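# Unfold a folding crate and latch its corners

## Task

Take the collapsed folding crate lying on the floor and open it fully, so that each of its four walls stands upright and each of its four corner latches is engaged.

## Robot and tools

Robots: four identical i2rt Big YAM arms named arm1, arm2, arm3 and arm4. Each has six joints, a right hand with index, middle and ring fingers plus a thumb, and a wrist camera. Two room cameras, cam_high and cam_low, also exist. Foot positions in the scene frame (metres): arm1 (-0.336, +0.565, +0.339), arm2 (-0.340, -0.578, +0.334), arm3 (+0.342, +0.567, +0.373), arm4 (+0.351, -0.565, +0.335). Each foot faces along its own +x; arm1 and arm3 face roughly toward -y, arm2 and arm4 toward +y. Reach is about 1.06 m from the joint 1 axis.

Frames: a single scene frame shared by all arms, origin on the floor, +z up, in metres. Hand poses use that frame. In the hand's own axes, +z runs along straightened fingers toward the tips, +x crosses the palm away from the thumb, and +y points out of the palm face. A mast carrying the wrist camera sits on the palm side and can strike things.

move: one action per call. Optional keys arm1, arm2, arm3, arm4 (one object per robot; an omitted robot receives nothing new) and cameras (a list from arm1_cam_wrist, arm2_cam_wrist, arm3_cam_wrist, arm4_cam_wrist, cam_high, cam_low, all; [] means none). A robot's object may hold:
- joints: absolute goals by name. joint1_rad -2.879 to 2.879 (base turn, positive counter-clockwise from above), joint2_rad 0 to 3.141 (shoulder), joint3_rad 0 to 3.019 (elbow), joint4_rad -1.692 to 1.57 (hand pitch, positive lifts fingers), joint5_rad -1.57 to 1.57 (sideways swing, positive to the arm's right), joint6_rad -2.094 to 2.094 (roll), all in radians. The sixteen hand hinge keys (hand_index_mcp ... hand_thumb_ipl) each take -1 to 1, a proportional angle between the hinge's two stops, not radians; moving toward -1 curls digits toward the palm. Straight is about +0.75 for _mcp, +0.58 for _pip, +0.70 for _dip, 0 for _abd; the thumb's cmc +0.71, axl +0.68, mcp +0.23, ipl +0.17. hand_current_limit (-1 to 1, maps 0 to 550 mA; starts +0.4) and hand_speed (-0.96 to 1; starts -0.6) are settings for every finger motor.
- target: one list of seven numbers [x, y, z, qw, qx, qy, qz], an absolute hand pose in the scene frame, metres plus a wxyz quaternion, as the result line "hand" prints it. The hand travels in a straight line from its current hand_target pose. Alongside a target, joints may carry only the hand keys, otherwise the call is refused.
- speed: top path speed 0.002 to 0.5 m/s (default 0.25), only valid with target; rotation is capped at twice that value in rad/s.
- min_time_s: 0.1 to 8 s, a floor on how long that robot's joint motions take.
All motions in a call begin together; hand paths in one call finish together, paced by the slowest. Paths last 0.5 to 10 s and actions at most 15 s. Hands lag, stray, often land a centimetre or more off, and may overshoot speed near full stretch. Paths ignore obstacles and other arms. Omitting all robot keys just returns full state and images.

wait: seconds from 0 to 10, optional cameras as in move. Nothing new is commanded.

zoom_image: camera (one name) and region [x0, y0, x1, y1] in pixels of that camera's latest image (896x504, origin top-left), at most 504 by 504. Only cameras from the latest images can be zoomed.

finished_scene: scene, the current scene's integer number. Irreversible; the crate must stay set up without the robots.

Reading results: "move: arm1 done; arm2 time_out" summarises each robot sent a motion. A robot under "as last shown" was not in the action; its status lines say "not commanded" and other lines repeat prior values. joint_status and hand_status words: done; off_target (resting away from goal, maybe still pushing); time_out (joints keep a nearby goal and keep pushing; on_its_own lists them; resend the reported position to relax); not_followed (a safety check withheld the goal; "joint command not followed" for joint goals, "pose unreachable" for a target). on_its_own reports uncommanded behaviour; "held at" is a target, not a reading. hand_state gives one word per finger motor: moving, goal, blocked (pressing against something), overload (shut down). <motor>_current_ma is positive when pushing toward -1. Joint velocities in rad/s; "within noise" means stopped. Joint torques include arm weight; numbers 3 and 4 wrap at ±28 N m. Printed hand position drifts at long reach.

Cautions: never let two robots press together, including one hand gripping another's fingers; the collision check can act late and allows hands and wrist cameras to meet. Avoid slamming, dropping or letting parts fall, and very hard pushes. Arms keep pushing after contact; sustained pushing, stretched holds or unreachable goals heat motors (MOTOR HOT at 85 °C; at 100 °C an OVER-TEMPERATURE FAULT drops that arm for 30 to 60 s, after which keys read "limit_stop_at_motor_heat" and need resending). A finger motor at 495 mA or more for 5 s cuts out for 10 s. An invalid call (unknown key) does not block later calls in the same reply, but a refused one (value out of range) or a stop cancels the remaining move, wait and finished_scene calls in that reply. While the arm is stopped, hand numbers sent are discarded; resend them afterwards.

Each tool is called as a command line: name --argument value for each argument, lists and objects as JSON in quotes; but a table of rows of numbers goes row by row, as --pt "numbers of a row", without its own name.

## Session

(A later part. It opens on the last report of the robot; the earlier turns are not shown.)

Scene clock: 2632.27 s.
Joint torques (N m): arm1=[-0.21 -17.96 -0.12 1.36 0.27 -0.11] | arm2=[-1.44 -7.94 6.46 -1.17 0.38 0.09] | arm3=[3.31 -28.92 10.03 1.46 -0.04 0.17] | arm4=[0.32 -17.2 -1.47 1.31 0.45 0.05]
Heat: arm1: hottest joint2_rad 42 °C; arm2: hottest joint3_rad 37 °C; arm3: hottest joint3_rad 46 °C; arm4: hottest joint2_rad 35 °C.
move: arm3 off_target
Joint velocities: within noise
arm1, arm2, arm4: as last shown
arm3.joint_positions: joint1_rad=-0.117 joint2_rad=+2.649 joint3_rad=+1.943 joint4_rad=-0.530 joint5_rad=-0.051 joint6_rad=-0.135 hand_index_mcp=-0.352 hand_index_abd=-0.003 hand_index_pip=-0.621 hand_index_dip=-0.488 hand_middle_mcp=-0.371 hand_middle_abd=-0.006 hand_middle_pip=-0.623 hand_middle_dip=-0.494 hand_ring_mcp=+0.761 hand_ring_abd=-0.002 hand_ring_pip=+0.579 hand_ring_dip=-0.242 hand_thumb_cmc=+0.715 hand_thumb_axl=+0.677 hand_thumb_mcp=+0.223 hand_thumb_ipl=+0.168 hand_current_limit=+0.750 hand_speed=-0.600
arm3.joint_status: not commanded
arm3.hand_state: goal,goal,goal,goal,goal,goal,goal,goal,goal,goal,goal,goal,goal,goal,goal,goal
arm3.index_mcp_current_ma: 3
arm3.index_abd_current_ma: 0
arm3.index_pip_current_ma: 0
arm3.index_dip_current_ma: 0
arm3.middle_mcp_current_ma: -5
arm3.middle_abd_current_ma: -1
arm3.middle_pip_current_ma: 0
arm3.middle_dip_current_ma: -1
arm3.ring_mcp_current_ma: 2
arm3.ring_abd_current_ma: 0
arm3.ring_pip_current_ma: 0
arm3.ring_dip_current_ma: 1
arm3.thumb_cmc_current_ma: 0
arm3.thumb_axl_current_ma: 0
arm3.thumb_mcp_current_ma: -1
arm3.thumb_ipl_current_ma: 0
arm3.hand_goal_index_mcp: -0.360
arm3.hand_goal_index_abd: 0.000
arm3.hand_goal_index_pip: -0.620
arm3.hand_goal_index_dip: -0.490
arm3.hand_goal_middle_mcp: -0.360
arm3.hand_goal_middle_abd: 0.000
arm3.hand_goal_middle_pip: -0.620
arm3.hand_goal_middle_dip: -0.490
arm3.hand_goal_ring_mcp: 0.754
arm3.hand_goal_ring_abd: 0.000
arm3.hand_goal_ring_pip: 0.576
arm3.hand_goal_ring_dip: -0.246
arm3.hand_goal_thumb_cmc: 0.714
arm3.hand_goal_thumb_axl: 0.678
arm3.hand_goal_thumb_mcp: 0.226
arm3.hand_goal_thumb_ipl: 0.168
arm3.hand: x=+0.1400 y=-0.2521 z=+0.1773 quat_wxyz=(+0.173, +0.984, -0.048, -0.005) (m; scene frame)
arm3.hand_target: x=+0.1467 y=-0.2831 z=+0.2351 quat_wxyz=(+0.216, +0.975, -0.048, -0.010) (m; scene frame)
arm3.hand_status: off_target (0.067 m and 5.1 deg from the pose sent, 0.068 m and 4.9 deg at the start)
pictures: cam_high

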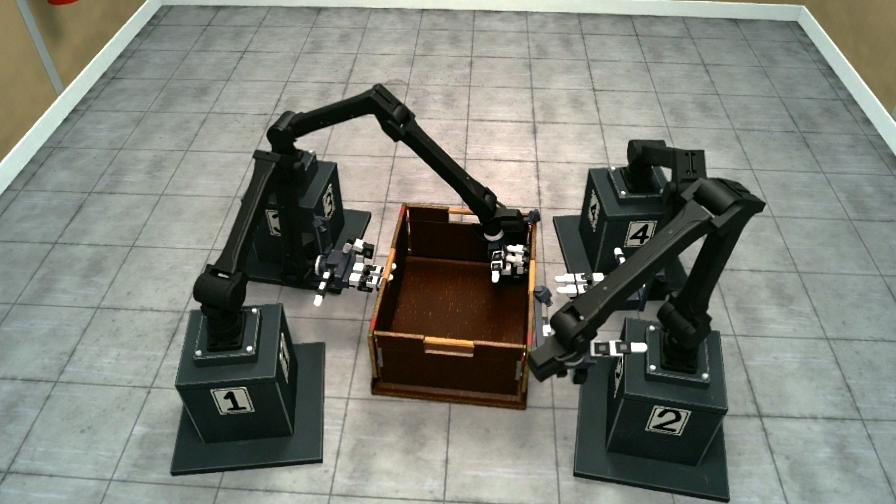

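move --arm3 '{"target": [0.146, -0.280, 0.255, 0.2161, 0.9751, -0.0477, -0.0106], "speed": 0.05}' --cameras '["cam_high"]'

zoom_image --camera "cam_high" --region '[450, 195, 550, 285]'

Scene clock: 2636.67 s.
Joint torques (N m): arm1=[-0.15 -18.02 -0.1 1.35 0.26 -0.11] | arm2=[-1.49 -7.94 6.45 -1.18 0.38 0.1] | arm3=[3.25 -29.57 9.32 1.4 -0.07 0.14] | arm4=[0.38 -17.32 -1.5 1.28 0.46 0.04]
Heat: arm1: hottest joint2_rad 42 °C; arm2: hottest joint3_rad 37 °C; arm3: hottest joint3_rad 46 °C; arm4: hottest joint2_rad 35 °C.
move: arm3 off_target
Joint velocities: within noise
arm1, arm2, arm4: as last shown
arm3.joint_positions: joint1_rad=-0.117 joint2_rad=+2.612 joint3_rad=+1.918 joint4_rad=-0.540 joint5_rad=-0.051 joint6_rad=-0.133 hand_index_mcp=-0.352 hand_index_abd=-0.003 hand_index_pip=-0.621 hand_index_dip=-0.488 hand_middle_mcp=-0.354 hand_middle_abd=-0.006 hand_middle_pip=-0.627 hand_middle_dip=-0.492 hand_ring_mcp=+0.761 hand_ring_abd=-0.002 hand_ring_pip=+0.579 hand_ring_dip=-0.242 hand_thumb_cmc=+0.715 hand_thumb_axl=+0.677 hand_thumb_mcp=+0.223 hand_thumb_ipl=+0.168 hand_current_limit=+0.750 hand_speed=-0.600
arm3.joint_status: not commanded
arm3.hand_state: goal,goal,goal,goal,goal,goal,goal,goal,goal,goal,goal,goal,goal,goal,goal,goal
arm3.index_mcp_current_ma: 3
arm3.index_abd_current_ma: 0
arm3.index_pip_current_ma: 0
arm3.index_dip_current_ma: 0
arm3.middle_mcp_current_ma: 2
arm3.middle_abd_current_ma: -1
arm3.middle_pip_current_ma: -2
arm3.middle_dip_current_ma: 0
arm3.ring_mcp_current_ma: 2
arm3.ring_abd_current_ma: 0
arm3.ring_pip_current_ma: 0
arm3.ring_dip_current_ma: 1
arm3.thumb_cmc_current_ma: 0
arm3.thumb_axl_current_ma: 0
arm3.thumb_mcp_current_ma: -1
arm3.thumb_ipl_current_ma: 0
arm3.hand_goal_index_mcp: -0.360
arm3.hand_goal_index_abd: 0.000
arm3.hand_goal_index_pip: -0.620
arm3.hand_goal_index_dip: -0.490
arm3.hand_goal_middle_mcp: -0.360
arm3.hand_goal_middle_abd: 0.000
arm3.hand_goal_middle_pip: -0.620
arm3.hand_goal_middle_dip: -0.490
arm3.hand_goal_ring_mcp: 0.754
arm3.hand_goal_ring_abd: 0.000
arm3.hand_goal_ring_pip: 0.576
arm3.hand_goal_ring_dip: -0.246
arm3.hand_goal_thumb_cmc: 0.714
arm3.hand_goal_thumb_axl: 0.678
arm3.hand_goal_thumb_mcp: 0.226
arm3.hand_goal_thumb_ipl: 0.168
arm3.hand: x=+0.1400 y=-0.2507 z=+0.1945 quat_wxyz=(+0.174, +0.984, -0.049, -0.005) (m; scene frame)
arm3.hand_target: x=+0.1465 y=-0.2787 z=+0.2543 quat_wxyz=(+0.216, +0.975, -0.048, -0.010) (m; scene frame)
arm3.hand_status: off_target (0.067 m and 4.9 deg from the pose sent, 0.083 m and 5.1 deg at the start)
pictures: cam_high

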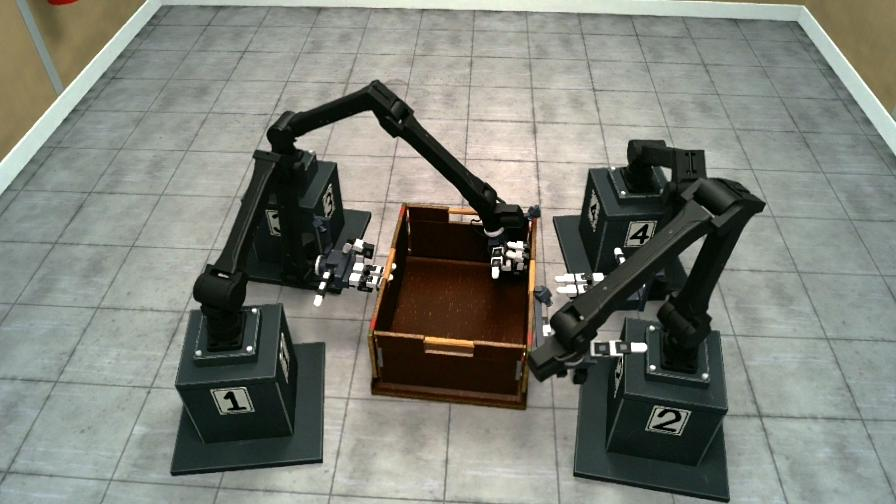

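Scaled by 5.040.

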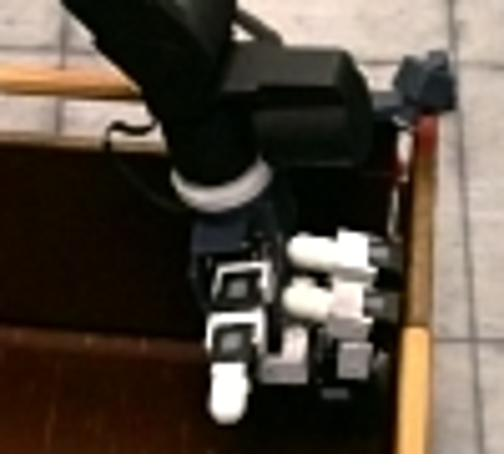

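move --arm3 '{"target": [0.150, -0.235, 0.200, 0.2161, 0.9751, -0.0477, -0.0106], "speed": 0.08}'

move --arm3 '{"target": [0.165, -0.255, 0.195, 0.2161, 0.9751, -0.0477, -0.0106], "speed": 0.06}' --cameras '["cam_high"]'

zoom_image --camera "cam_high" --region '[450, 195, 550, 285]'

Scene clock: 2648.80 s.
Joint torques (N m): arm1=[-0.26 -17.9 -0.13 1.35 0.26 -0.11] | arm2=[-1.44 -8 6.46 -1.18 0.38 0.1] | arm3=[2.43 -25.29 7.15 1.72 -0.17 0.06] | arm4=[0.32 -17.14 -1.51 1.31 0.46 0.05]
Heat: arm1: hottest joint2_rad 42 °C; arm2: hottest joint3_rad 37 °C; arm3: hottest joint3_rad 45 °C; arm4: hottest joint2_rad 35 °C.
move: arm3 off_target
Joint velocities: within noise
arm1, arm2, arm4: as last shown
arm3.joint_positions: joint1_rad=-0.117 joint2_rad=+2.578 joint3_rad=+1.759 joint4_rad=-0.367 joint5_rad=-0.051 joint6_rad=-0.133 hand_index_mcp=-0.352 hand_index_abd=-0.003 hand_index_pip=-0.621 hand_index_dip=-0.488 hand_middle_mcp=-0.354 hand_middle_abd=-0.003 hand_middle_pip=-0.623 hand_middle_dip=-0.492 hand_ring_mcp=+0.762 hand_ring_abd=-0.002 hand_ring_pip=+0.580 hand_ring_dip=-0.243 hand_thumb_cmc=+0.715 hand_thumb_axl=+0.677 hand_thumb_mcp=+0.223 hand_thumb_ipl=+0.168 hand_current_limit=+0.750 hand_speed=-0.600
arm3.joint_status: not commanded
arm3.hand_state: goal,goal,goal,goal,goal,goal,goal,goal,goal,goal,goal,goal,goal,goal,goal,goal
arm3.index_mcp_current_ma: 3
arm3.index_abd_current_ma: 0
arm3.index_pip_current_ma: 0
arm3.index_dip_current_ma: 0
arm3.middle_mcp_current_ma: 2
arm3.middle_abd_current_ma: 0
arm3.middle_pip_current_ma: 0
arm3.middle_dip_current_ma: 0
arm3.ring_mcp_current_ma: 2
arm3.ring_abd_current_ma: 0
arm3.ring_pip_current_ma: 1
arm3.ring_dip_current_ma: 0
arm3.thumb_cmc_current_ma: 0
arm3.thumb_axl_current_ma: 0
arm3.thumb_mcp_current_ma: -1
arm3.thumb_ipl_current_ma: 0
arm3.hand_goal_index_mcp: -0.360
arm3.hand_goal_index_abd: 0.000
arm3.hand_goal_index_pip: -0.620
arm3.hand_goal_index_dip: -0.490
arm3.hand_goal_middle_mcp: -0.360
arm3.hand_goal_middle_abd: 0.000
arm3.hand_goal_middle_pip: -0.620
arm3.hand_goal_middle_dip: -0.490
arm3.hand_goal_ring_mcp: 0.754
arm3.hand_goal_ring_abd: 0.000
arm3.hand_goal_ring_pip: 0.576
arm3.hand_goal_ring_dip: -0.246
arm3.hand_goal_thumb_cmc: 0.714
arm3.hand_goal_thumb_axl: 0.678
arm3.hand_goal_thumb_mcp: 0.226
arm3.hand_goal_thumb_ipl: 0.168
arm3.hand: x=+0.1470 y=-0.2237 z=+0.1794 quat_wxyz=(+0.197, +0.979, -0.048, -0.010) (m; scene frame)
arm3.hand_target: x=+0.1501 y=-0.2349 z=+0.2001 quat_wxyz=(+0.216, +0.975, -0.048, -0.010) (m; scene frame)
arm3.hand_status: off_target (0.024 m and 2.2 deg from the pose sent, 0.019 m and 4.9 deg at the start)
pictures: none

Scene clock: 2649.90 s.
Joint torques (N m): arm1=[-0.21 -17.96 -0.13 1.35 0.27 -0.11] | arm2=[-1.44 -7.94 6.45 -1.17 0.38 0.1] | arm3=[3.6 -22.95 11.26 0.88 -0.02 0.14] | arm4=[0.21 -17.08 -1.5 1.31 0.45 0.04]
Heat: arm1: hottest joint2_rad 42 °C; arm2: hottest joint3_rad 37 °C; arm3: hottest joint3_rad 45 °C; arm4: hottest joint2_rad 35 °C.
move: arm3 off_target
Joint velocities: within noise
arm1, arm2: as last shown
arm3.joint_positions: joint1_rad=-0.103 joint2_rad=+2.589 joint3_rad=+1.788 joint4_rad=-0.375 joint5_rad=-0.043 joint6_rad=-0.117 hand_index_mcp=-0.352 hand_index_abd=-0.003 hand_index_pip=-0.621 hand_index_dip=-0.488 hand_middle_mcp=-0.354 hand_middle_abd=-0.003 hand_middle_pip=-0.623 hand_middle_dip=-0.492 hand_ring_mcp=+0.761 hand_ring_abd=-0.002 hand_ring_pip=+0.580 hand_ring_dip=-0.243 hand_thumb_cmc=+0.716 hand_thumb_axl=+0.677 hand_thumb_mcp=+0.223 hand_thumb_ipl=+0.168 hand_current_limit=+0.750 hand_speed=-0.600
arm3.joint_status: not commanded
arm3.hand_state: goal,goal,goal,goal,goal,goal,goal,goal,goal,goal,goal,goal,goal,goal,goal,goal
arm3.index_mcp_current_ma: 3
arm3.index_abd_current_ma: 0
arm3.index_pip_current_ma: 0
arm3.index_dip_current_ma: 0
arm3.middle_mcp_current_ma: 2
arm3.middle_abd_current_ma: 0
arm3.middle_pip_current_ma: 0
arm3.middle_dip_current_ma: 0
arm3.ring_mcp_current_ma: 2
arm3.ring_abd_current_ma: 0
arm3.ring_pip_current_ma: 1
arm3.ring_dip_current_ma: 0
arm3.thumb_cmc_current_ma: 0
arm3.thumb_axl_current_ma: 0
arm3.thumb_mcp_current_ma: -1
arm3.thumb_ipl_current_ma: 0
arm3.hand_goal_index_mcp: -0.360
arm3.hand_goal_index_abd: 0.000
arm3.hand_goal_index_pip: -0.620
arm3.hand_goal_index_dip: -0.490
arm3.hand_goal_middle_mcp: -0.360
arm3.hand_goal_middle_abd: 0.000
arm3.hand_goal_middle_pip: -0.620
arm3.hand_goal_middle_dip: -0.490
arm3.hand_goal_ring_mcp: 0.754
arm3.hand_goal_ring_abd: 0.000
arm3.hand_goal_ring_pip: 0.576
arm3.hand_goal_ring_dip: -0.246
arm3.hand_goal_thumb_cmc: 0.714
arm3.hand_goal_thumb_axl: 0.678
arm3.hand_goal_thumb_mcp: 0.226
arm3.hand_goal_thumb_ipl: 0.168
arm3.hand: x=+0.1530 y=-0.2338 z=+0.1822 quat_wxyz=(+0.202, +0.978, -0.050, -0.011) (m; scene frame)
arm3.hand_target: x=+0.1656 y=-0.2537 z=+0.1958 quat_wxyz=(+0.216, +0.975, -0.048, -0.010) (m; scene frame)
arm3.hand_status: off_target (0.027 m and 1.7 deg from the pose sent, 0.039 m and 2.2 deg at the start)
arm4.joint_positions: joint1_rad=+1.511 joint2_rad=+2.577 joint3_rad=+0.793 joint4_rad=+1.558 joint5_rad=+1.559 joint6_rad=+0.210 hand_index_mcp=+0.761 hand_index_abd=-0.003 hand_index_pip=+0.576 hand_index_dip=+0.694 hand_middle_mcp=+0.762 hand_middle_abd=-0.003 hand_middle_pip=+0.579 hand_middle_dip=+0.694 hand_ring_mcp=-0.358 hand_ring_abd=+0.001 hand_ring_pip=-0.620 hand_ring_dip=-0.488 hand_thumb_cmc=+0.721 hand_thumb_axl=+0.677 hand_thumb_mcp=+0.224 hand_thumb_ipl=+0.168 hand_current_limit=+0.750 hand_speed=-0.600
arm4.joint_status: not commanded
arm4.hand_state: goal,goal,goal,goal,goal,goal,goal,goal,goal,goal,goal,goal,goal,goal,goal,goal
arm4.index_mcp_current_ma: 2
arm4.index_abd_current_ma: 0
arm4.index_pip_current_ma: 0
arm4.index_dip_current_ma: 0
arm4.middle_mcp_current_ma: 2
arm4.middle_abd_current_ma: 0
arm4.middle_pip_current_ma: 0
arm4.middle_dip_current_ma: 0
arm4.ring_mcp_current_ma: 0
arm4.ring_abd_current_ma: 0
arm4.ring_pip_current_ma: 0
arm4.ring_dip_current_ma: 0
arm4.thumb_cmc_current_ma: 1
arm4.thumb_axl_current_ma: 0
arm4.thumb_mcp_current_ma: 0
arm4.thumb_ipl_current_ma: 0
arm4.hand_goal_index_mcp: 0.754
arm4.hand_goal_index_abd: 0.000
arm4.hand_goal_index_pip: 0.576
arm4.hand_goal_index_dip: 0.696
arm4.hand_goal_middle_mcp: 0.754
arm4.hand_goal_middle_abd: 0.000
arm4.hand_goal_middle_pip: 0.576
arm4.hand_goal_middle_dip: 0.696
arm4.hand_goal_ring_mcp: -0.360
arm4.hand_goal_ring_abd: 0.000
arm4.hand_goal_ring_pip: -0.620
arm4.hand_goal_ring_dip: -0.490
arm4.hand_goal_thumb_cmc: 0.714
arm4.hand_goal_thumb_axl: 0.678
arm4.hand_goal_thumb_mcp: 0.226
arm4.hand_goal_thumb_ipl: 0.168
arm4.hand: x=-0.0109 y=-0.4162 z=+0.3027 quat_wxyz=(-0.021, -0.038, +0.706, +0.706) (m; scene frame)
arm4.hand_target: x=-0.0101 y=-0.4189 z=+0.3098 quat_wxyz=(-0.031, -0.031, +0.706, +0.706) (m; scene frame)
arm4.hand_status: not commanded
pictures: cam_high

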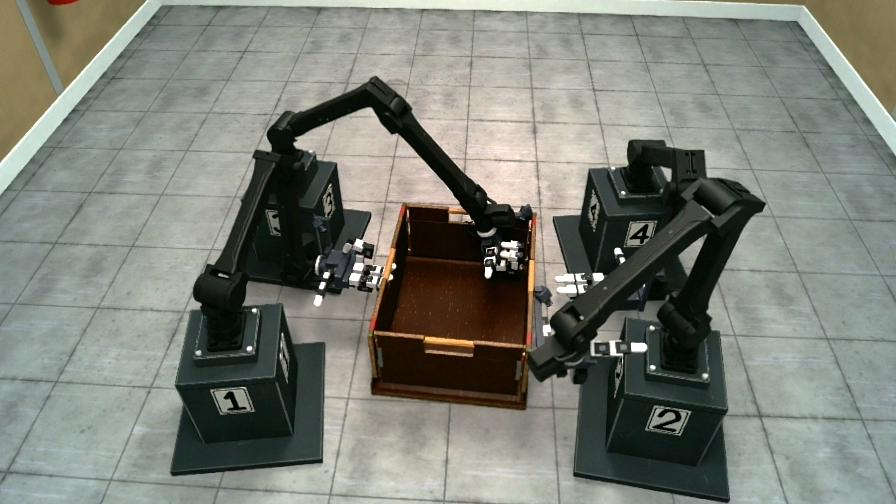

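Scaled by 5.040.

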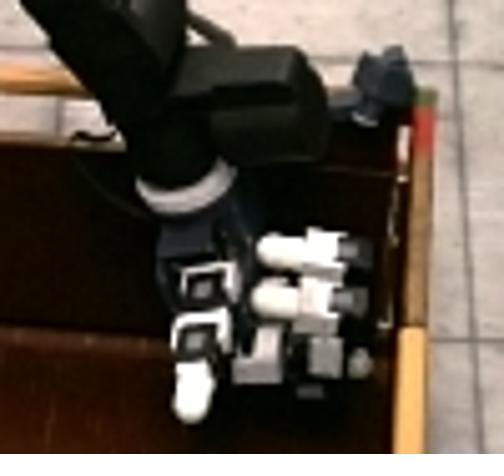

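move --arm3 '{"target": [0.195, -0.235, 0.200, 0.2161, 0.9751, -0.0477, -0.0106], "speed": 0.06}' --cameras '["cam_high", "arm3_cam_wrist"]'

zoom_image --camera "cam_high" --region '[450, 195, 550, 285]'

Scene clock: 2666.30 s.
Joint torques (N m): arm1=[-0.21 -17.96 -0.1 1.33 0.26 -0.11] | arm2=[-1.49 -7.94 6.48 -1.18 0.38 0.1] | arm3=[6.3 -25.17 6.09 1.46 -0.3 -0.03] | arm4=[0.44 -17.2 -1.51 1.26 0.45 0.04]
Heat: arm1: hottest joint2_rad 42 °C; arm2: hottest joint3_rad 36 °C; arm3: hottest joint3_rad 46 °C; arm4: hottest joint2_rad 35 °C.
move: arm3 off_target
Joint velocities: within noise
arm1, arm2, arm4: as last shown
arm3.joint_positions: joint1_rad=-0.102 joint2_rad=+2.564 joint3_rad=+1.728 joint4_rad=-0.331 joint5_rad=-0.021 joint6_rad=-0.066 hand_index_mcp=-0.352 hand_index_abd=-0.003 hand_index_pip=-0.621 hand_index_dip=-0.488 hand_middle_mcp=-0.354 hand_middle_abd=-0.003 hand_middle_pip=-0.623 hand_middle_dip=-0.492 hand_ring_mcp=+0.761 hand_ring_abd=-0.002 hand_ring_pip=+0.580 hand_ring_dip=-0.243 hand_thumb_cmc=+0.716 hand_thumb_axl=+0.677 hand_thumb_mcp=+0.223 hand_thumb_ipl=+0.168 hand_current_limit=+0.750 hand_speed=-0.600
arm3.joint_status: not commanded
arm3.hand_state: goal,goal,goal,goal,goal,goal,goal,goal,goal,goal,goal,goal,goal,goal,goal,goal
arm3.index_mcp_current_ma: 3
arm3.index_abd_current_ma: 0
arm3.index_pip_current_ma: 0
arm3.index_dip_current_ma: 0
arm3.middle_mcp_current_ma: 2
arm3.middle_abd_current_ma: 0
arm3.middle_pip_current_ma: 0
arm3.middle_dip_current_ma: 0
arm3.ring_mcp_current_ma: 2
arm3.ring_abd_current_ma: 0
arm3.ring_pip_current_ma: 1
arm3.ring_dip_current_ma: 0
arm3.thumb_cmc_current_ma: 0
arm3.thumb_axl_current_ma: 0
arm3.thumb_mcp_current_ma: -1
arm3.thumb_ipl_current_ma: 0
arm3.hand_goal_index_mcp: -0.360
arm3.hand_goal_index_abd: 0.000
arm3.hand_goal_index_pip: -0.620
arm3.hand_goal_index_dip: -0.490
arm3.hand_goal_middle_mcp: -0.360
arm3.hand_goal_middle_abd: 0.000
arm3.hand_goal_middle_pip: -0.620
arm3.hand_goal_middle_dip: -0.490
arm3.hand_goal_ring_mcp: 0.754
arm3.hand_goal_ring_abd: 0.000
arm3.hand_goal_ring_pip: 0.576
arm3.hand_goal_ring_dip: -0.246
arm3.hand_goal_thumb_cmc: 0.714
arm3.hand_goal_thumb_axl: 0.678
arm3.hand_goal_thumb_mcp: 0.226
arm3.hand_goal_thumb_ipl: 0.168
arm3.hand: x=+0.1489 y=-0.2203 z=+0.1831 quat_wxyz=(+0.205, +0.976, -0.076, -0.018) (m; scene frame)
arm3.hand_target: x=+0.1944 y=-0.2343 z=+0.1993 quat_wxyz=(+0.216, +0.975, -0.048, -0.010) (m; scene frame)
arm3.hand_status: off_target (0.051 m and 3.6 deg from the pose sent, 0.046 m and 1.7 deg at the start)
pictures: arm3_cam_wrist, cam_high

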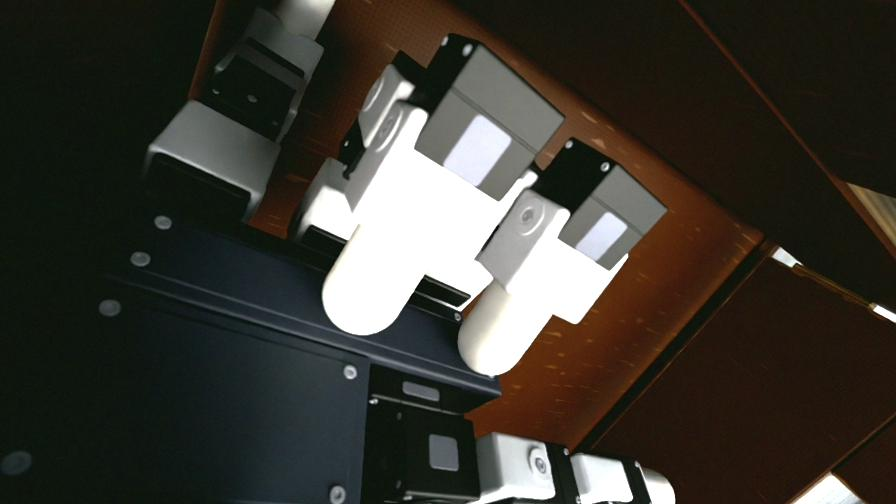

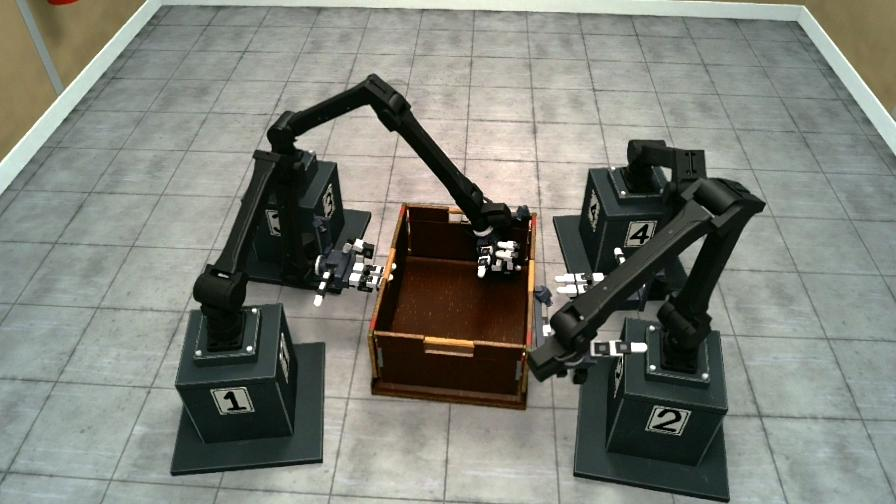

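Scaled by 5.040.

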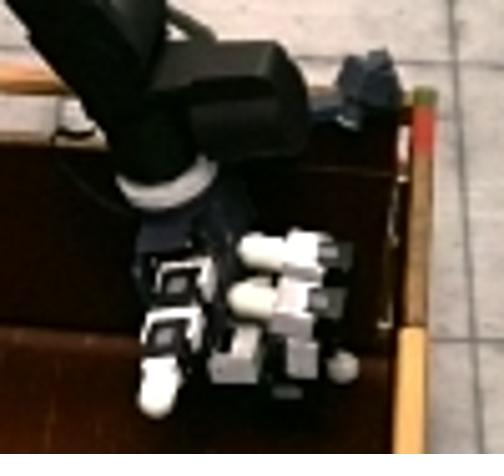

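move --arm3 '{"target": [0.152, -0.235, 0.200, 0.2161, 0.9751, -0.0477, -0.0106], "speed": 0.06, "joints": {"hand_ring_abd": -0.42}}'

move --arm3 '{"target": [0.152, -0.275, 0.198, 0.2161, 0.9751, -0.0477, -0.0106], "speed": 0.06}' --cameras '["cam_high", "arm3_cam_wrist"]'

zoom_image --camera "cam_high" --region '[450, 195, 550, 285]'

Scene clock: 2682.40 s.
Joint torques (N m): arm1=[-0.21 -17.96 -0.1 1.36 0.26 -0.11] | arm2=[-1.49 -8 6.45 -1.17 0.38 0.1] | arm3=[2.37 -24.12 9.42 0.68 -0.81 -0.27] | arm4=[0.32 -17.2 -1.52 1.31 0.46 0.04]
Heat: arm1: hottest joint2_rad 42 °C; arm2: hottest joint3_rad 36 °C; arm3: hottest joint3_rad 44 °C; arm4: hottest joint2_rad 35 °C.
move: arm3 off_target
Joint velocities: within noise
arm1, arm2, arm4: as last shown
arm3.joint_positions: joint1_rad=-0.113 joint2_rad=+2.564 joint3_rad=+1.727 joint4_rad=-0.332 joint5_rad=-0.034 joint6_rad=-0.093 hand_index_mcp=-0.352 hand_index_abd=-0.003 hand_index_pip=-0.621 hand_index_dip=-0.488 hand_middle_mcp=-0.354 hand_middle_abd=-0.003 hand_middle_pip=-0.623 hand_middle_dip=-0.492 hand_ring_mcp=+0.749 hand_ring_abd=-0.342 hand_ring_pip=+0.573 hand_ring_dip=-0.244 hand_thumb_cmc=+0.716 hand_thumb_axl=+0.677 hand_thumb_mcp=+0.223 hand_thumb_ipl=+0.168 hand_current_limit=+0.750 hand_speed=-0.600
arm3.joint_status: hand_ring_abd off_target (ended at -0.342, target -0.420)
arm3.hand_state: goal,goal,goal,goal,goal,goal,goal,goal,goal,blocked,goal,goal,goal,goal,goal,goal
arm3.index_mcp_current_ma: 3
arm3.index_abd_current_ma: 0
arm3.index_pip_current_ma: 0
arm3.index_dip_current_ma: 0
arm3.middle_mcp_current_ma: 2
arm3.middle_abd_current_ma: 0
arm3.middle_pip_current_ma: 0
arm3.middle_dip_current_ma: 0
arm3.ring_mcp_current_ma: -1
arm3.ring_abd_current_ma: 99
arm3.ring_pip_current_ma: 0
arm3.ring_dip_current_ma: 0
arm3.thumb_cmc_current_ma: 0
arm3.thumb_axl_current_ma: 0
arm3.thumb_mcp_current_ma: -1
arm3.thumb_ipl_current_ma: 0
arm3.hand_goal_index_mcp: -0.360
arm3.hand_goal_index_abd: 0.000
arm3.hand_goal_index_pip: -0.620
arm3.hand_goal_index_dip: -0.490
arm3.hand_goal_middle_mcp: -0.360
arm3.hand_goal_middle_abd: 0.000
arm3.hand_goal_middle_pip: -0.620
arm3.hand_goal_middle_dip: -0.490
arm3.hand_goal_ring_mcp: 0.754
arm3.hand_goal_ring_abd: -0.420
arm3.hand_goal_ring_pip: 0.576
arm3.hand_goal_ring_dip: -0.246
arm3.hand_goal_thumb_cmc: 0.714
arm3.hand_goal_thumb_axl: 0.678
arm3.hand_goal_thumb_mcp: 0.226
arm3.hand_goal_thumb_ipl: 0.168
arm3.hand: x=+0.1443 y=-0.2189 z=+0.1827 quat_wxyz=(+0.204, +0.976, -0.067, -0.015) (m; scene frame)
arm3.hand_target: x=+0.1522 y=-0.2343 z=+0.2003 quat_wxyz=(+0.216, +0.975, -0.048, -0.011) (m; scene frame)
arm3.hand_status: off_target (0.025 m and 2.7 deg from the pose sent, 0.023 m and 3.6 deg at the start)
pictures: none

Scene clock: 2683.83 s.
Joint torques (N m): arm1=[-0.21 -17.96 -0.12 1.35 0.25 -0.11] | arm2=[-1.44 -7.94 6.45 -1.17 0.38 0.1] | arm3=[3.37 -23.82 12.14 1.02 -0.47 -0.12] | arm4=[0.32 -17.14 -1.5 1.31 0.45 0.04]
Heat: arm1: hottest joint2_rad 42 °C; arm2: hottest joint3_rad 36 °C; arm3: hottest joint3_rad 44 °C; arm4: hottest joint2_rad 35 °C.
move: arm3 off_target
Joint velocities: within noise
arm1, arm4: as last shown
arm2.joint_positions: joint1_rad=+0.661 joint2_rad=+1.460 joint3_rad=+0.888 joint4_rad=-1.242 joint5_rad=+0.383 joint6_rad=+2.067 hand_index_mcp=+0.998 hand_index_abd=-0.002 hand_index_pip=+0.578 hand_index_dip=+0.693 hand_middle_mcp=+0.764 hand_middle_abd=-0.003 hand_middle_pip=+0.581 hand_middle_dip=-0.170 hand_ring_mcp=-0.344 hand_ring_abd=+0.002 hand_ring_pip=-0.618 hand_ring_dip=-0.488 hand_thumb_cmc=+0.717 hand_thumb_axl=+0.677 hand_thumb_mcp=+0.223 hand_thumb_ipl=+0.168 hand_current_limit=+0.750 hand_speed=-0.600
arm2.joint_status: not commanded
arm2.hand_state: goal,goal,goal,goal,goal,goal,goal,goal,goal,goal,goal,goal,goal,goal,goal,goal
arm2.index_mcp_current_ma: 0
arm2.index_abd_current_ma: 0
arm2.index_pip_current_ma: 0
arm2.index_dip_current_ma: 0
arm2.middle_mcp_current_ma: 4
arm2.middle_abd_current_ma: 0
arm2.middle_pip_current_ma: 1
arm2.middle_dip_current_ma: 1
arm2.ring_mcp_current_ma: 9
arm2.ring_abd_current_ma: 0
arm2.ring_pip_current_ma: 0
arm2.ring_dip_current_ma: 0
arm2.thumb_cmc_current_ma: 0
arm2.thumb_axl_current_ma: 0
arm2.thumb_mcp_current_ma: -1
arm2.thumb_ipl_current_ma: 0
arm2.hand_goal_index_mcp: 1.000
arm2.hand_goal_index_abd: 0.000
arm2.hand_goal_index_pip: 0.576
arm2.hand_goal_index_dip: 0.696
arm2.hand_goal_middle_mcp: 0.754
arm2.hand_goal_middle_abd: 0.000
arm2.hand_goal_middle_pip: 0.576
arm2.hand_goal_middle_dip: -0.174
arm2.hand_goal_ring_mcp: -0.360
arm2.hand_goal_ring_abd: 0.000
arm2.hand_goal_ring_pip: -0.620
arm2.hand_goal_ring_dip: -0.490
arm2.hand_goal_thumb_cmc: 0.714
arm2.hand_goal_thumb_axl: 0.678
arm2.hand_goal_thumb_mcp: 0.226
arm2.hand_goal_thumb_ipl: 0.168
arm2.hand: x=-0.3597 y=-0.2912 z=+0.4512 quat_wxyz=(+0.167, +0.666, +0.711, +0.150) (m; scene frame)
arm2.hand_target: x=-0.3596 y=-0.2997 z=+0.4500 quat_wxyz=(+0.173, +0.667, +0.710, +0.148) (m; scene frame)
arm2.hand_status: not commanded
arm3.joint_positions: joint1_rad=-0.113 joint2_rad=+2.631 joint3_rad=+1.886 joint4_rad=-0.443 joint5_rad=-0.037 joint6_rad=-0.100 hand_index_mcp=-0.352 hand_index_abd=-0.003 hand_index_pip=-0.621 hand_index_dip=-0.488 hand_middle_mcp=-0.358 hand_middle_abd=-0.003 hand_middle_pip=-0.623 hand_middle_dip=-0.492 hand_ring_mcp=+0.768 hand_ring_abd=-0.387 hand_ring_pip=+0.580 hand_ring_dip=-0.245 hand_thumb_cmc=+0.716 hand_thumb_axl=+0.677 hand_thumb_mcp=+0.223 hand_thumb_ipl=+0.168 hand_current_limit=+0.750 hand_speed=-0.600
arm3.joint_status: not commanded
arm3.hand_state: goal,goal,goal,goal,goal,goal,goal,goal,goal,blocked,goal,goal,goal,goal,goal,goal
arm3.index_mcp_current_ma: 3
arm3.index_abd_current_ma: 0
arm3.index_pip_current_ma: 0
arm3.index_dip_current_ma: 0
arm3.middle_mcp_current_ma: 0
arm3.middle_abd_current_ma: 0
arm3.middle_pip_current_ma: 0
arm3.middle_dip_current_ma: 0
arm3.ring_mcp_current_ma: 7
arm3.ring_abd_current_ma: 22
arm3.ring_pip_current_ma: 1
arm3.ring_dip_current_ma: 0
arm3.thumb_cmc_current_ma: 0
arm3.thumb_axl_current_ma: 0
arm3.thumb_mcp_current_ma: -1
arm3.thumb_ipl_current_ma: 0
arm3.hand_goal_index_mcp: -0.360
arm3.hand_goal_index_abd: 0.000
arm3.hand_goal_index_pip: -0.620
arm3.hand_goal_index_dip: -0.490
arm3.hand_goal_middle_mcp: -0.360
arm3.hand_goal_middle_abd: 0.000
arm3.hand_goal_middle_pip: -0.620
arm3.hand_goal_middle_dip: -0.490
arm3.hand_goal_ring_mcp: 0.754
arm3.hand_goal_ring_abd: -0.420
arm3.hand_goal_ring_pip: 0.576
arm3.hand_goal_ring_dip: -0.246
arm3.hand_goal_thumb_cmc: 0.714
arm3.hand_goal_thumb_axl: 0.678
arm3.hand_goal_thumb_mcp: 0.226
arm3.hand_goal_thumb_ipl: 0.168
arm3.on_its_own: hand_ring_abd moved -0.045 toward your old target -0.420
arm3.hand: x=+0.1382 y=-0.2492 z=+0.1807 quat_wxyz=(+0.196, +0.978, -0.064, -0.013) (m; scene frame)
arm3.hand_target: x=+0.1527 y=-0.2729 z=+0.1988 quat_wxyz=(+0.216, +0.975, -0.048, -0.011) (m; scene frame)
arm3.hand_status: off_target (0.034 m and 3.0 deg from the pose sent, 0.059 m and 2.7 deg at the start)
pictures: arm3_cam_wrist, cam_high

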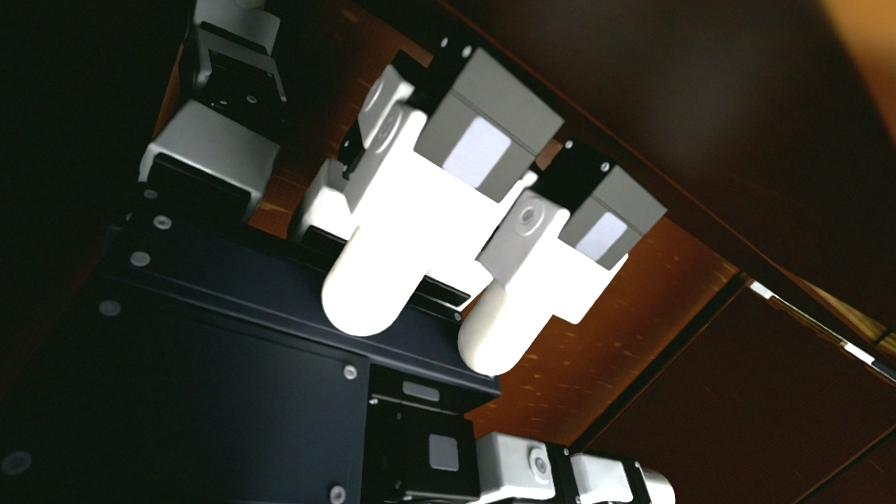

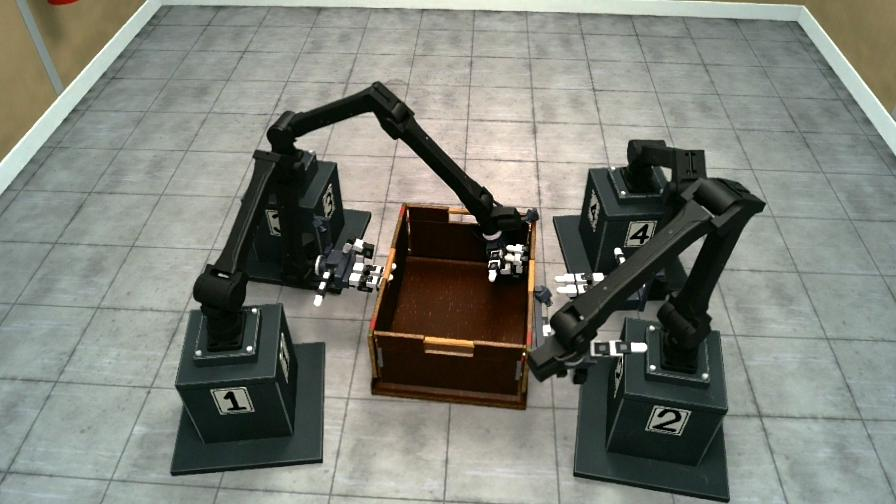

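Scaled by 5.040.

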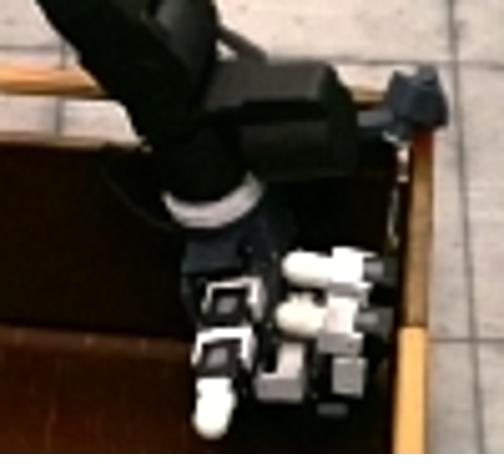

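move --arm3 '{"target": [0.155, -0.275, 0.235, 0.2161, 0.9751, -0.0477, -0.0106], "speed": 0.05}'

move --arm3 '{"target": [0.155, -0.275, 0.255, 0.2161, 0.9751, -0.0477, -0.0106], "speed": 0.05}' --cameras '["cam_high", "cam_low"]'

zoom_image --camera "cam_high" --region '[450, 195, 550, 285]'

zoom_image --camera "cam_low" --region '[355, 275, 405, 375]'

Scene clock: 2691.40 s.
Joint torques (N m): arm1=[-0.15 -17.96 -0.12 1.36 0.26 -0.11] | arm2=[-1.49 -7.94 6.45 -1.18 0.38 0.1] | arm3=[3.72 -28.1 9.77 0.87 -0.47 -0.08] | arm4=[0.32 -17.26 -1.5 1.28 0.44 0.05]
Heat: arm1: hottest joint2_rad 42 °C; arm2: hottest joint3_rad 36 °C; arm3: hottest joint3_rad 44 °C; arm4: hottest joint2_rad 35 °C.
move: arm3 off_target
Joint velocities: within noise
arm1.joint_positions: joint1_rad=+1.140 joint2_rad=+2.631 joint3_rad=+0.942 joint4_rad=+1.569 joint5_rad=+1.392 joint6_rad=+0.123 hand_index_mcp=+0.785 hand_index_abd=-0.011 hand_index_pip=+0.594 hand_index_dip=-0.038 hand_middle_mcp=+0.778 hand_middle_abd=-0.020 hand_middle_pip=+0.589 hand_middle_dip=-0.031 hand_ring_mcp=-0.358 hand_ring_abd=+0.001 hand_ring_pip=-0.620 hand_ring_dip=-0.487 hand_thumb_cmc=+0.721 hand_thumb_axl=+0.677 hand_thumb_mcp=+0.226 hand_thumb_ipl=+0.168 hand_current_limit=+0.750 hand_speed=-0.600
arm1.joint_status: not commanded
arm1.hand_state: blocked,goal,goal,goal,blocked,blocked,goal,goal,goal,goal,goal,goal,goal,goal,goal,goal
arm1.index_mcp_current_ma: 20
arm1.index_abd_current_ma: -2
arm1.index_pip_current_ma: 6
arm1.index_dip_current_ma: 3
arm1.middle_mcp_current_ma: 13
arm1.middle_abd_current_ma: -6
arm1.middle_pip_current_ma: 3
arm1.middle_dip_current_ma: 7
arm1.ring_mcp_current_ma: 0
arm1.ring_abd_current_ma: 0
arm1.ring_pip_current_ma: 0
arm1.ring_dip_current_ma: 0
arm1.thumb_cmc_current_ma: 1
arm1.thumb_axl_current_ma: 0
arm1.thumb_mcp_current_ma: 0
arm1.thumb_ipl_current_ma: 0
arm1.hand_goal_index_mcp: 0.754
arm1.hand_goal_index_abd: 0.000
arm1.hand_goal_index_pip: 0.576
arm1.hand_goal_index_dip: -0.050
arm1.hand_goal_middle_mcp: 0.754
arm1.hand_goal_middle_abd: 0.000
arm1.hand_goal_middle_pip: 0.576
arm1.hand_goal_middle_dip: -0.050
arm1.hand_goal_ring_mcp: -0.360
arm1.hand_goal_ring_abd: 0.000
arm1.hand_goal_ring_pip: -0.620
arm1.hand_goal_ring_dip: -0.490
arm1.hand_goal_thumb_cmc: 0.714
arm1.hand_goal_thumb_axl: 0.678
arm1.hand_goal_thumb_mcp: 0.226
arm1.hand_goal_thumb_ipl: 0.168
arm1.hand: x=+0.0250 y=+0.2836 z=+0.2893 quat_wxyz=(+0.699, +0.714, -0.035, -0.028) (m; scene frame)
arm1.hand_target: x=+0.0200 y=+0.2801 z=+0.2890 quat_wxyz=(+0.698, +0.714, -0.037, -0.035) (m; scene frame)
arm1.hand_status: not commanded
arm2, arm4: as last shown
arm3.joint_positions: joint1_rad=-0.113 joint2_rad=+2.615 joint3_rad=+1.887 joint4_rad=-0.481 joint5_rad=-0.035 joint6_rad=-0.100 hand_index_mcp=-0.352 hand_index_abd=-0.003 hand_index_pip=-0.621 hand_index_dip=-0.488 hand_middle_mcp=-0.355 hand_middle_abd=-0.003 hand_middle_pip=-0.623 hand_middle_dip=-0.492 hand_ring_mcp=+0.769 hand_ring_abd=-0.387 hand_ring_pip=+0.582 hand_ring_dip=-0.242 hand_thumb_cmc=+0.716 hand_thumb_axl=+0.677 hand_thumb_mcp=+0.223 hand_thumb_ipl=+0.168 hand_current_limit=+0.750 hand_speed=-0.600
arm3.joint_status: not commanded
arm3.hand_state: goal,goal,goal,goal,goal,goal,goal,goal,goal,blocked,goal,goal,goal,goal,goal,goal
arm3.index_mcp_current_ma: 3
arm3.index_abd_current_ma: 0
arm3.index_pip_current_ma: 0
arm3.index_dip_current_ma: 0
arm3.middle_mcp_current_ma: 1
arm3.middle_abd_current_ma: 0
arm3.middle_pip_current_ma: 0
arm3.middle_dip_current_ma: 0
arm3.ring_mcp_current_ma: 7
arm3.ring_abd_current_ma: 22
arm3.ring_pip_current_ma: 1
arm3.ring_dip_current_ma: 1
arm3.thumb_cmc_current_ma: 0
arm3.thumb_axl_current_ma: 0
arm3.thumb_mcp_current_ma: -1
arm3.thumb_ipl_current_ma: 0
arm3.hand_goal_index_mcp: -0.360
arm3.hand_goal_index_abd: 0.000
arm3.hand_goal_index_pip: -0.620
arm3.hand_goal_index_dip: -0.490
arm3.hand_goal_middle_mcp: -0.360
arm3.hand_goal_middle_abd: 0.000
arm3.hand_goal_middle_pip: -0.620
arm3.hand_goal_middle_dip: -0.490
arm3.hand_goal_ring_mcp: 0.754
arm3.hand_goal_ring_abd: -0.420
arm3.hand_goal_ring_pip: 0.576
arm3.hand_goal_ring_dip: -0.246
arm3.hand_goal_thumb_cmc: 0.714
arm3.hand_goal_thumb_axl: 0.678
arm3.hand_goal_thumb_mcp: 0.226
arm3.hand_goal_thumb_ipl: 0.168
arm3.hand: x=+0.1384 y=-0.2470 z=+0.1877 quat_wxyz=(+0.185, +0.981, -0.064, -0.012) (m; scene frame)
arm3.hand_target: x=+0.1554 y=-0.2738 z=+0.2347 quat_wxyz=(+0.216, +0.975, -0.048, -0.010) (m; scene frame)
arm3.hand_status: off_target (0.057 m and 4.1 deg from the pose sent, 0.062 m and 3.0 deg at the start)
pictures: none

Scene clock: 2692.40 s.
Joint torques (N m): arm1=[-0.21 -17.96 -0.09 1.33 0.27 -0.11] | arm2=[-1.44 -8 6.45 -1.17 0.38 0.1] | arm3=[3.72 -28.69 9.1 1.14 -0.49 -0.08] | arm4=[0.32 -17.2 -1.51 1.26 0.44 0.04]
Heat: arm1: hottest joint2_rad 42 °C; arm2: hottest joint3_rad 36 °C; arm3: hottest joint3_rad 44 °C; arm4: hottest joint2_rad 35 °C.
move: arm3 off_target
Joint velocities: within noise
arm1, arm2, arm4: as last shown
arm3.joint_positions: joint1_rad=-0.113 joint2_rad=+2.588 joint3_rad=+1.887 joint4_rad=-0.514 joint5_rad=-0.035 joint6_rad=-0.100 hand_index_mcp=-0.352 hand_index_abd=-0.003 hand_index_pip=-0.621 hand_index_dip=-0.488 hand_middle_mcp=-0.355 hand_middle_abd=-0.003 hand_middle_pip=-0.623 hand_middle_dip=-0.492 hand_ring_mcp=+0.781 hand_ring_abd=-0.387 hand_ring_pip=+0.588 hand_ring_dip=-0.241 hand_thumb_cmc=+0.716 hand_thumb_axl=+0.677 hand_thumb_mcp=+0.223 hand_thumb_ipl=+0.168 hand_current_limit=+0.750 hand_speed=-0.600
arm3.joint_status: not commanded
arm3.hand_state: goal,goal,goal,goal,goal,goal,goal,goal,blocked,blocked,goal,goal,goal,goal,goal,goal
arm3.index_mcp_current_ma: 3
arm3.index_abd_current_ma: 0
arm3.index_pip_current_ma: 0
arm3.index_dip_current_ma: 0
arm3.middle_mcp_current_ma: 1
arm3.middle_abd_current_ma: 0
arm3.middle_pip_current_ma: 0
arm3.middle_dip_current_ma: 0
arm3.ring_mcp_current_ma: 22
arm3.ring_abd_current_ma: 22
arm3.ring_pip_current_ma: 4
arm3.ring_dip_current_ma: 1
arm3.thumb_cmc_current_ma: 0
arm3.thumb_axl_current_ma: 0
arm3.thumb_mcp_current_ma: -1
arm3.thumb_ipl_current_ma: 0
arm3.hand_goal_index_mcp: -0.360
arm3.hand_goal_index_abd: 0.000
arm3.hand_goal_index_pip: -0.620
arm3.hand_goal_index_dip: -0.490
arm3.hand_goal_middle_mcp: -0.360
arm3.hand_goal_middle_abd: 0.000
arm3.hand_goal_middle_pip: -0.620
arm3.hand_goal_middle_dip: -0.490
arm3.hand_goal_ring_mcp: 0.754
arm3.hand_goal_ring_abd: -0.420
arm3.hand_goal_ring_pip: 0.576
arm3.hand_goal_ring_dip: -0.246
arm3.hand_goal_thumb_cmc: 0.714
arm3.hand_goal_thumb_axl: 0.678
arm3.hand_goal_thumb_mcp: 0.226
arm3.hand_goal_thumb_ipl: 0.168
arm3.hand: x=+0.1379 y=-0.2485 z=+0.2040 quat_wxyz=(+0.182, +0.981, -0.064, -0.011) (m; scene frame)
arm3.hand_target: x=+0.1553 y=-0.2742 z=+0.2546 quat_wxyz=(+0.216, +0.975, -0.048, -0.010) (m; scene frame)
arm3.hand_status: off_target (0.060 m and 4.4 deg from the pose sent, 0.075 m and 4.0 deg at the start)
pictures: cam_high, cam_low

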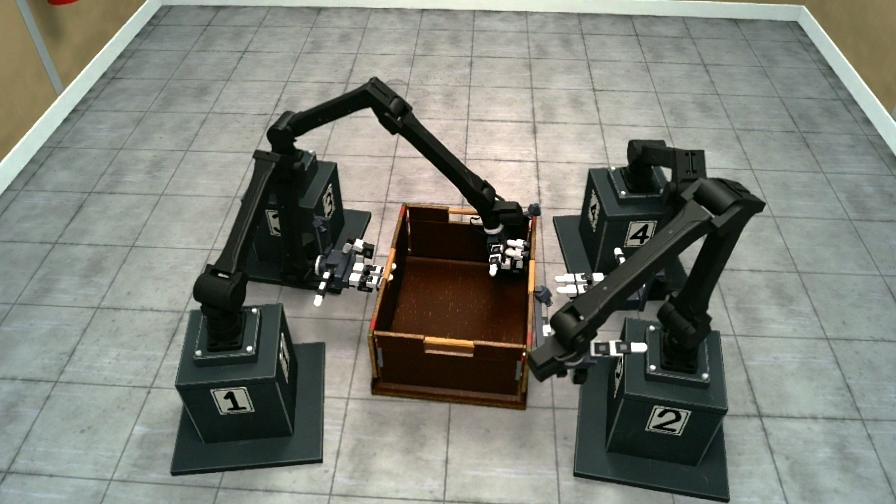

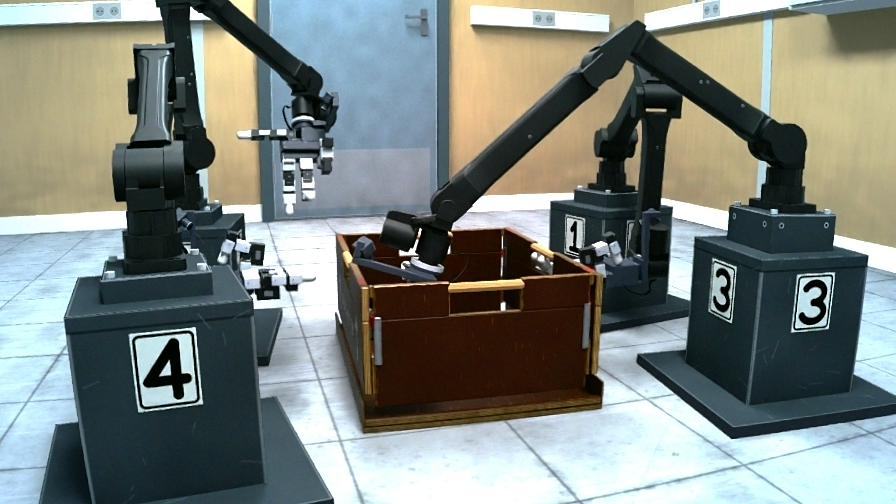

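Scaled by 5.040.

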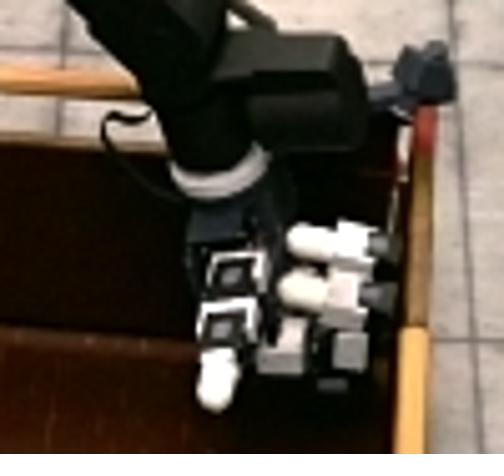

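Scaled by 5.040.

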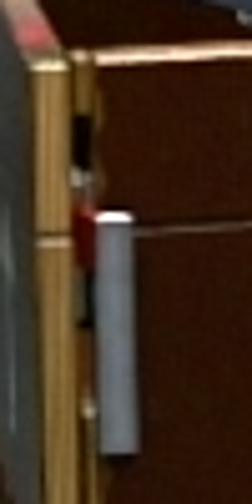

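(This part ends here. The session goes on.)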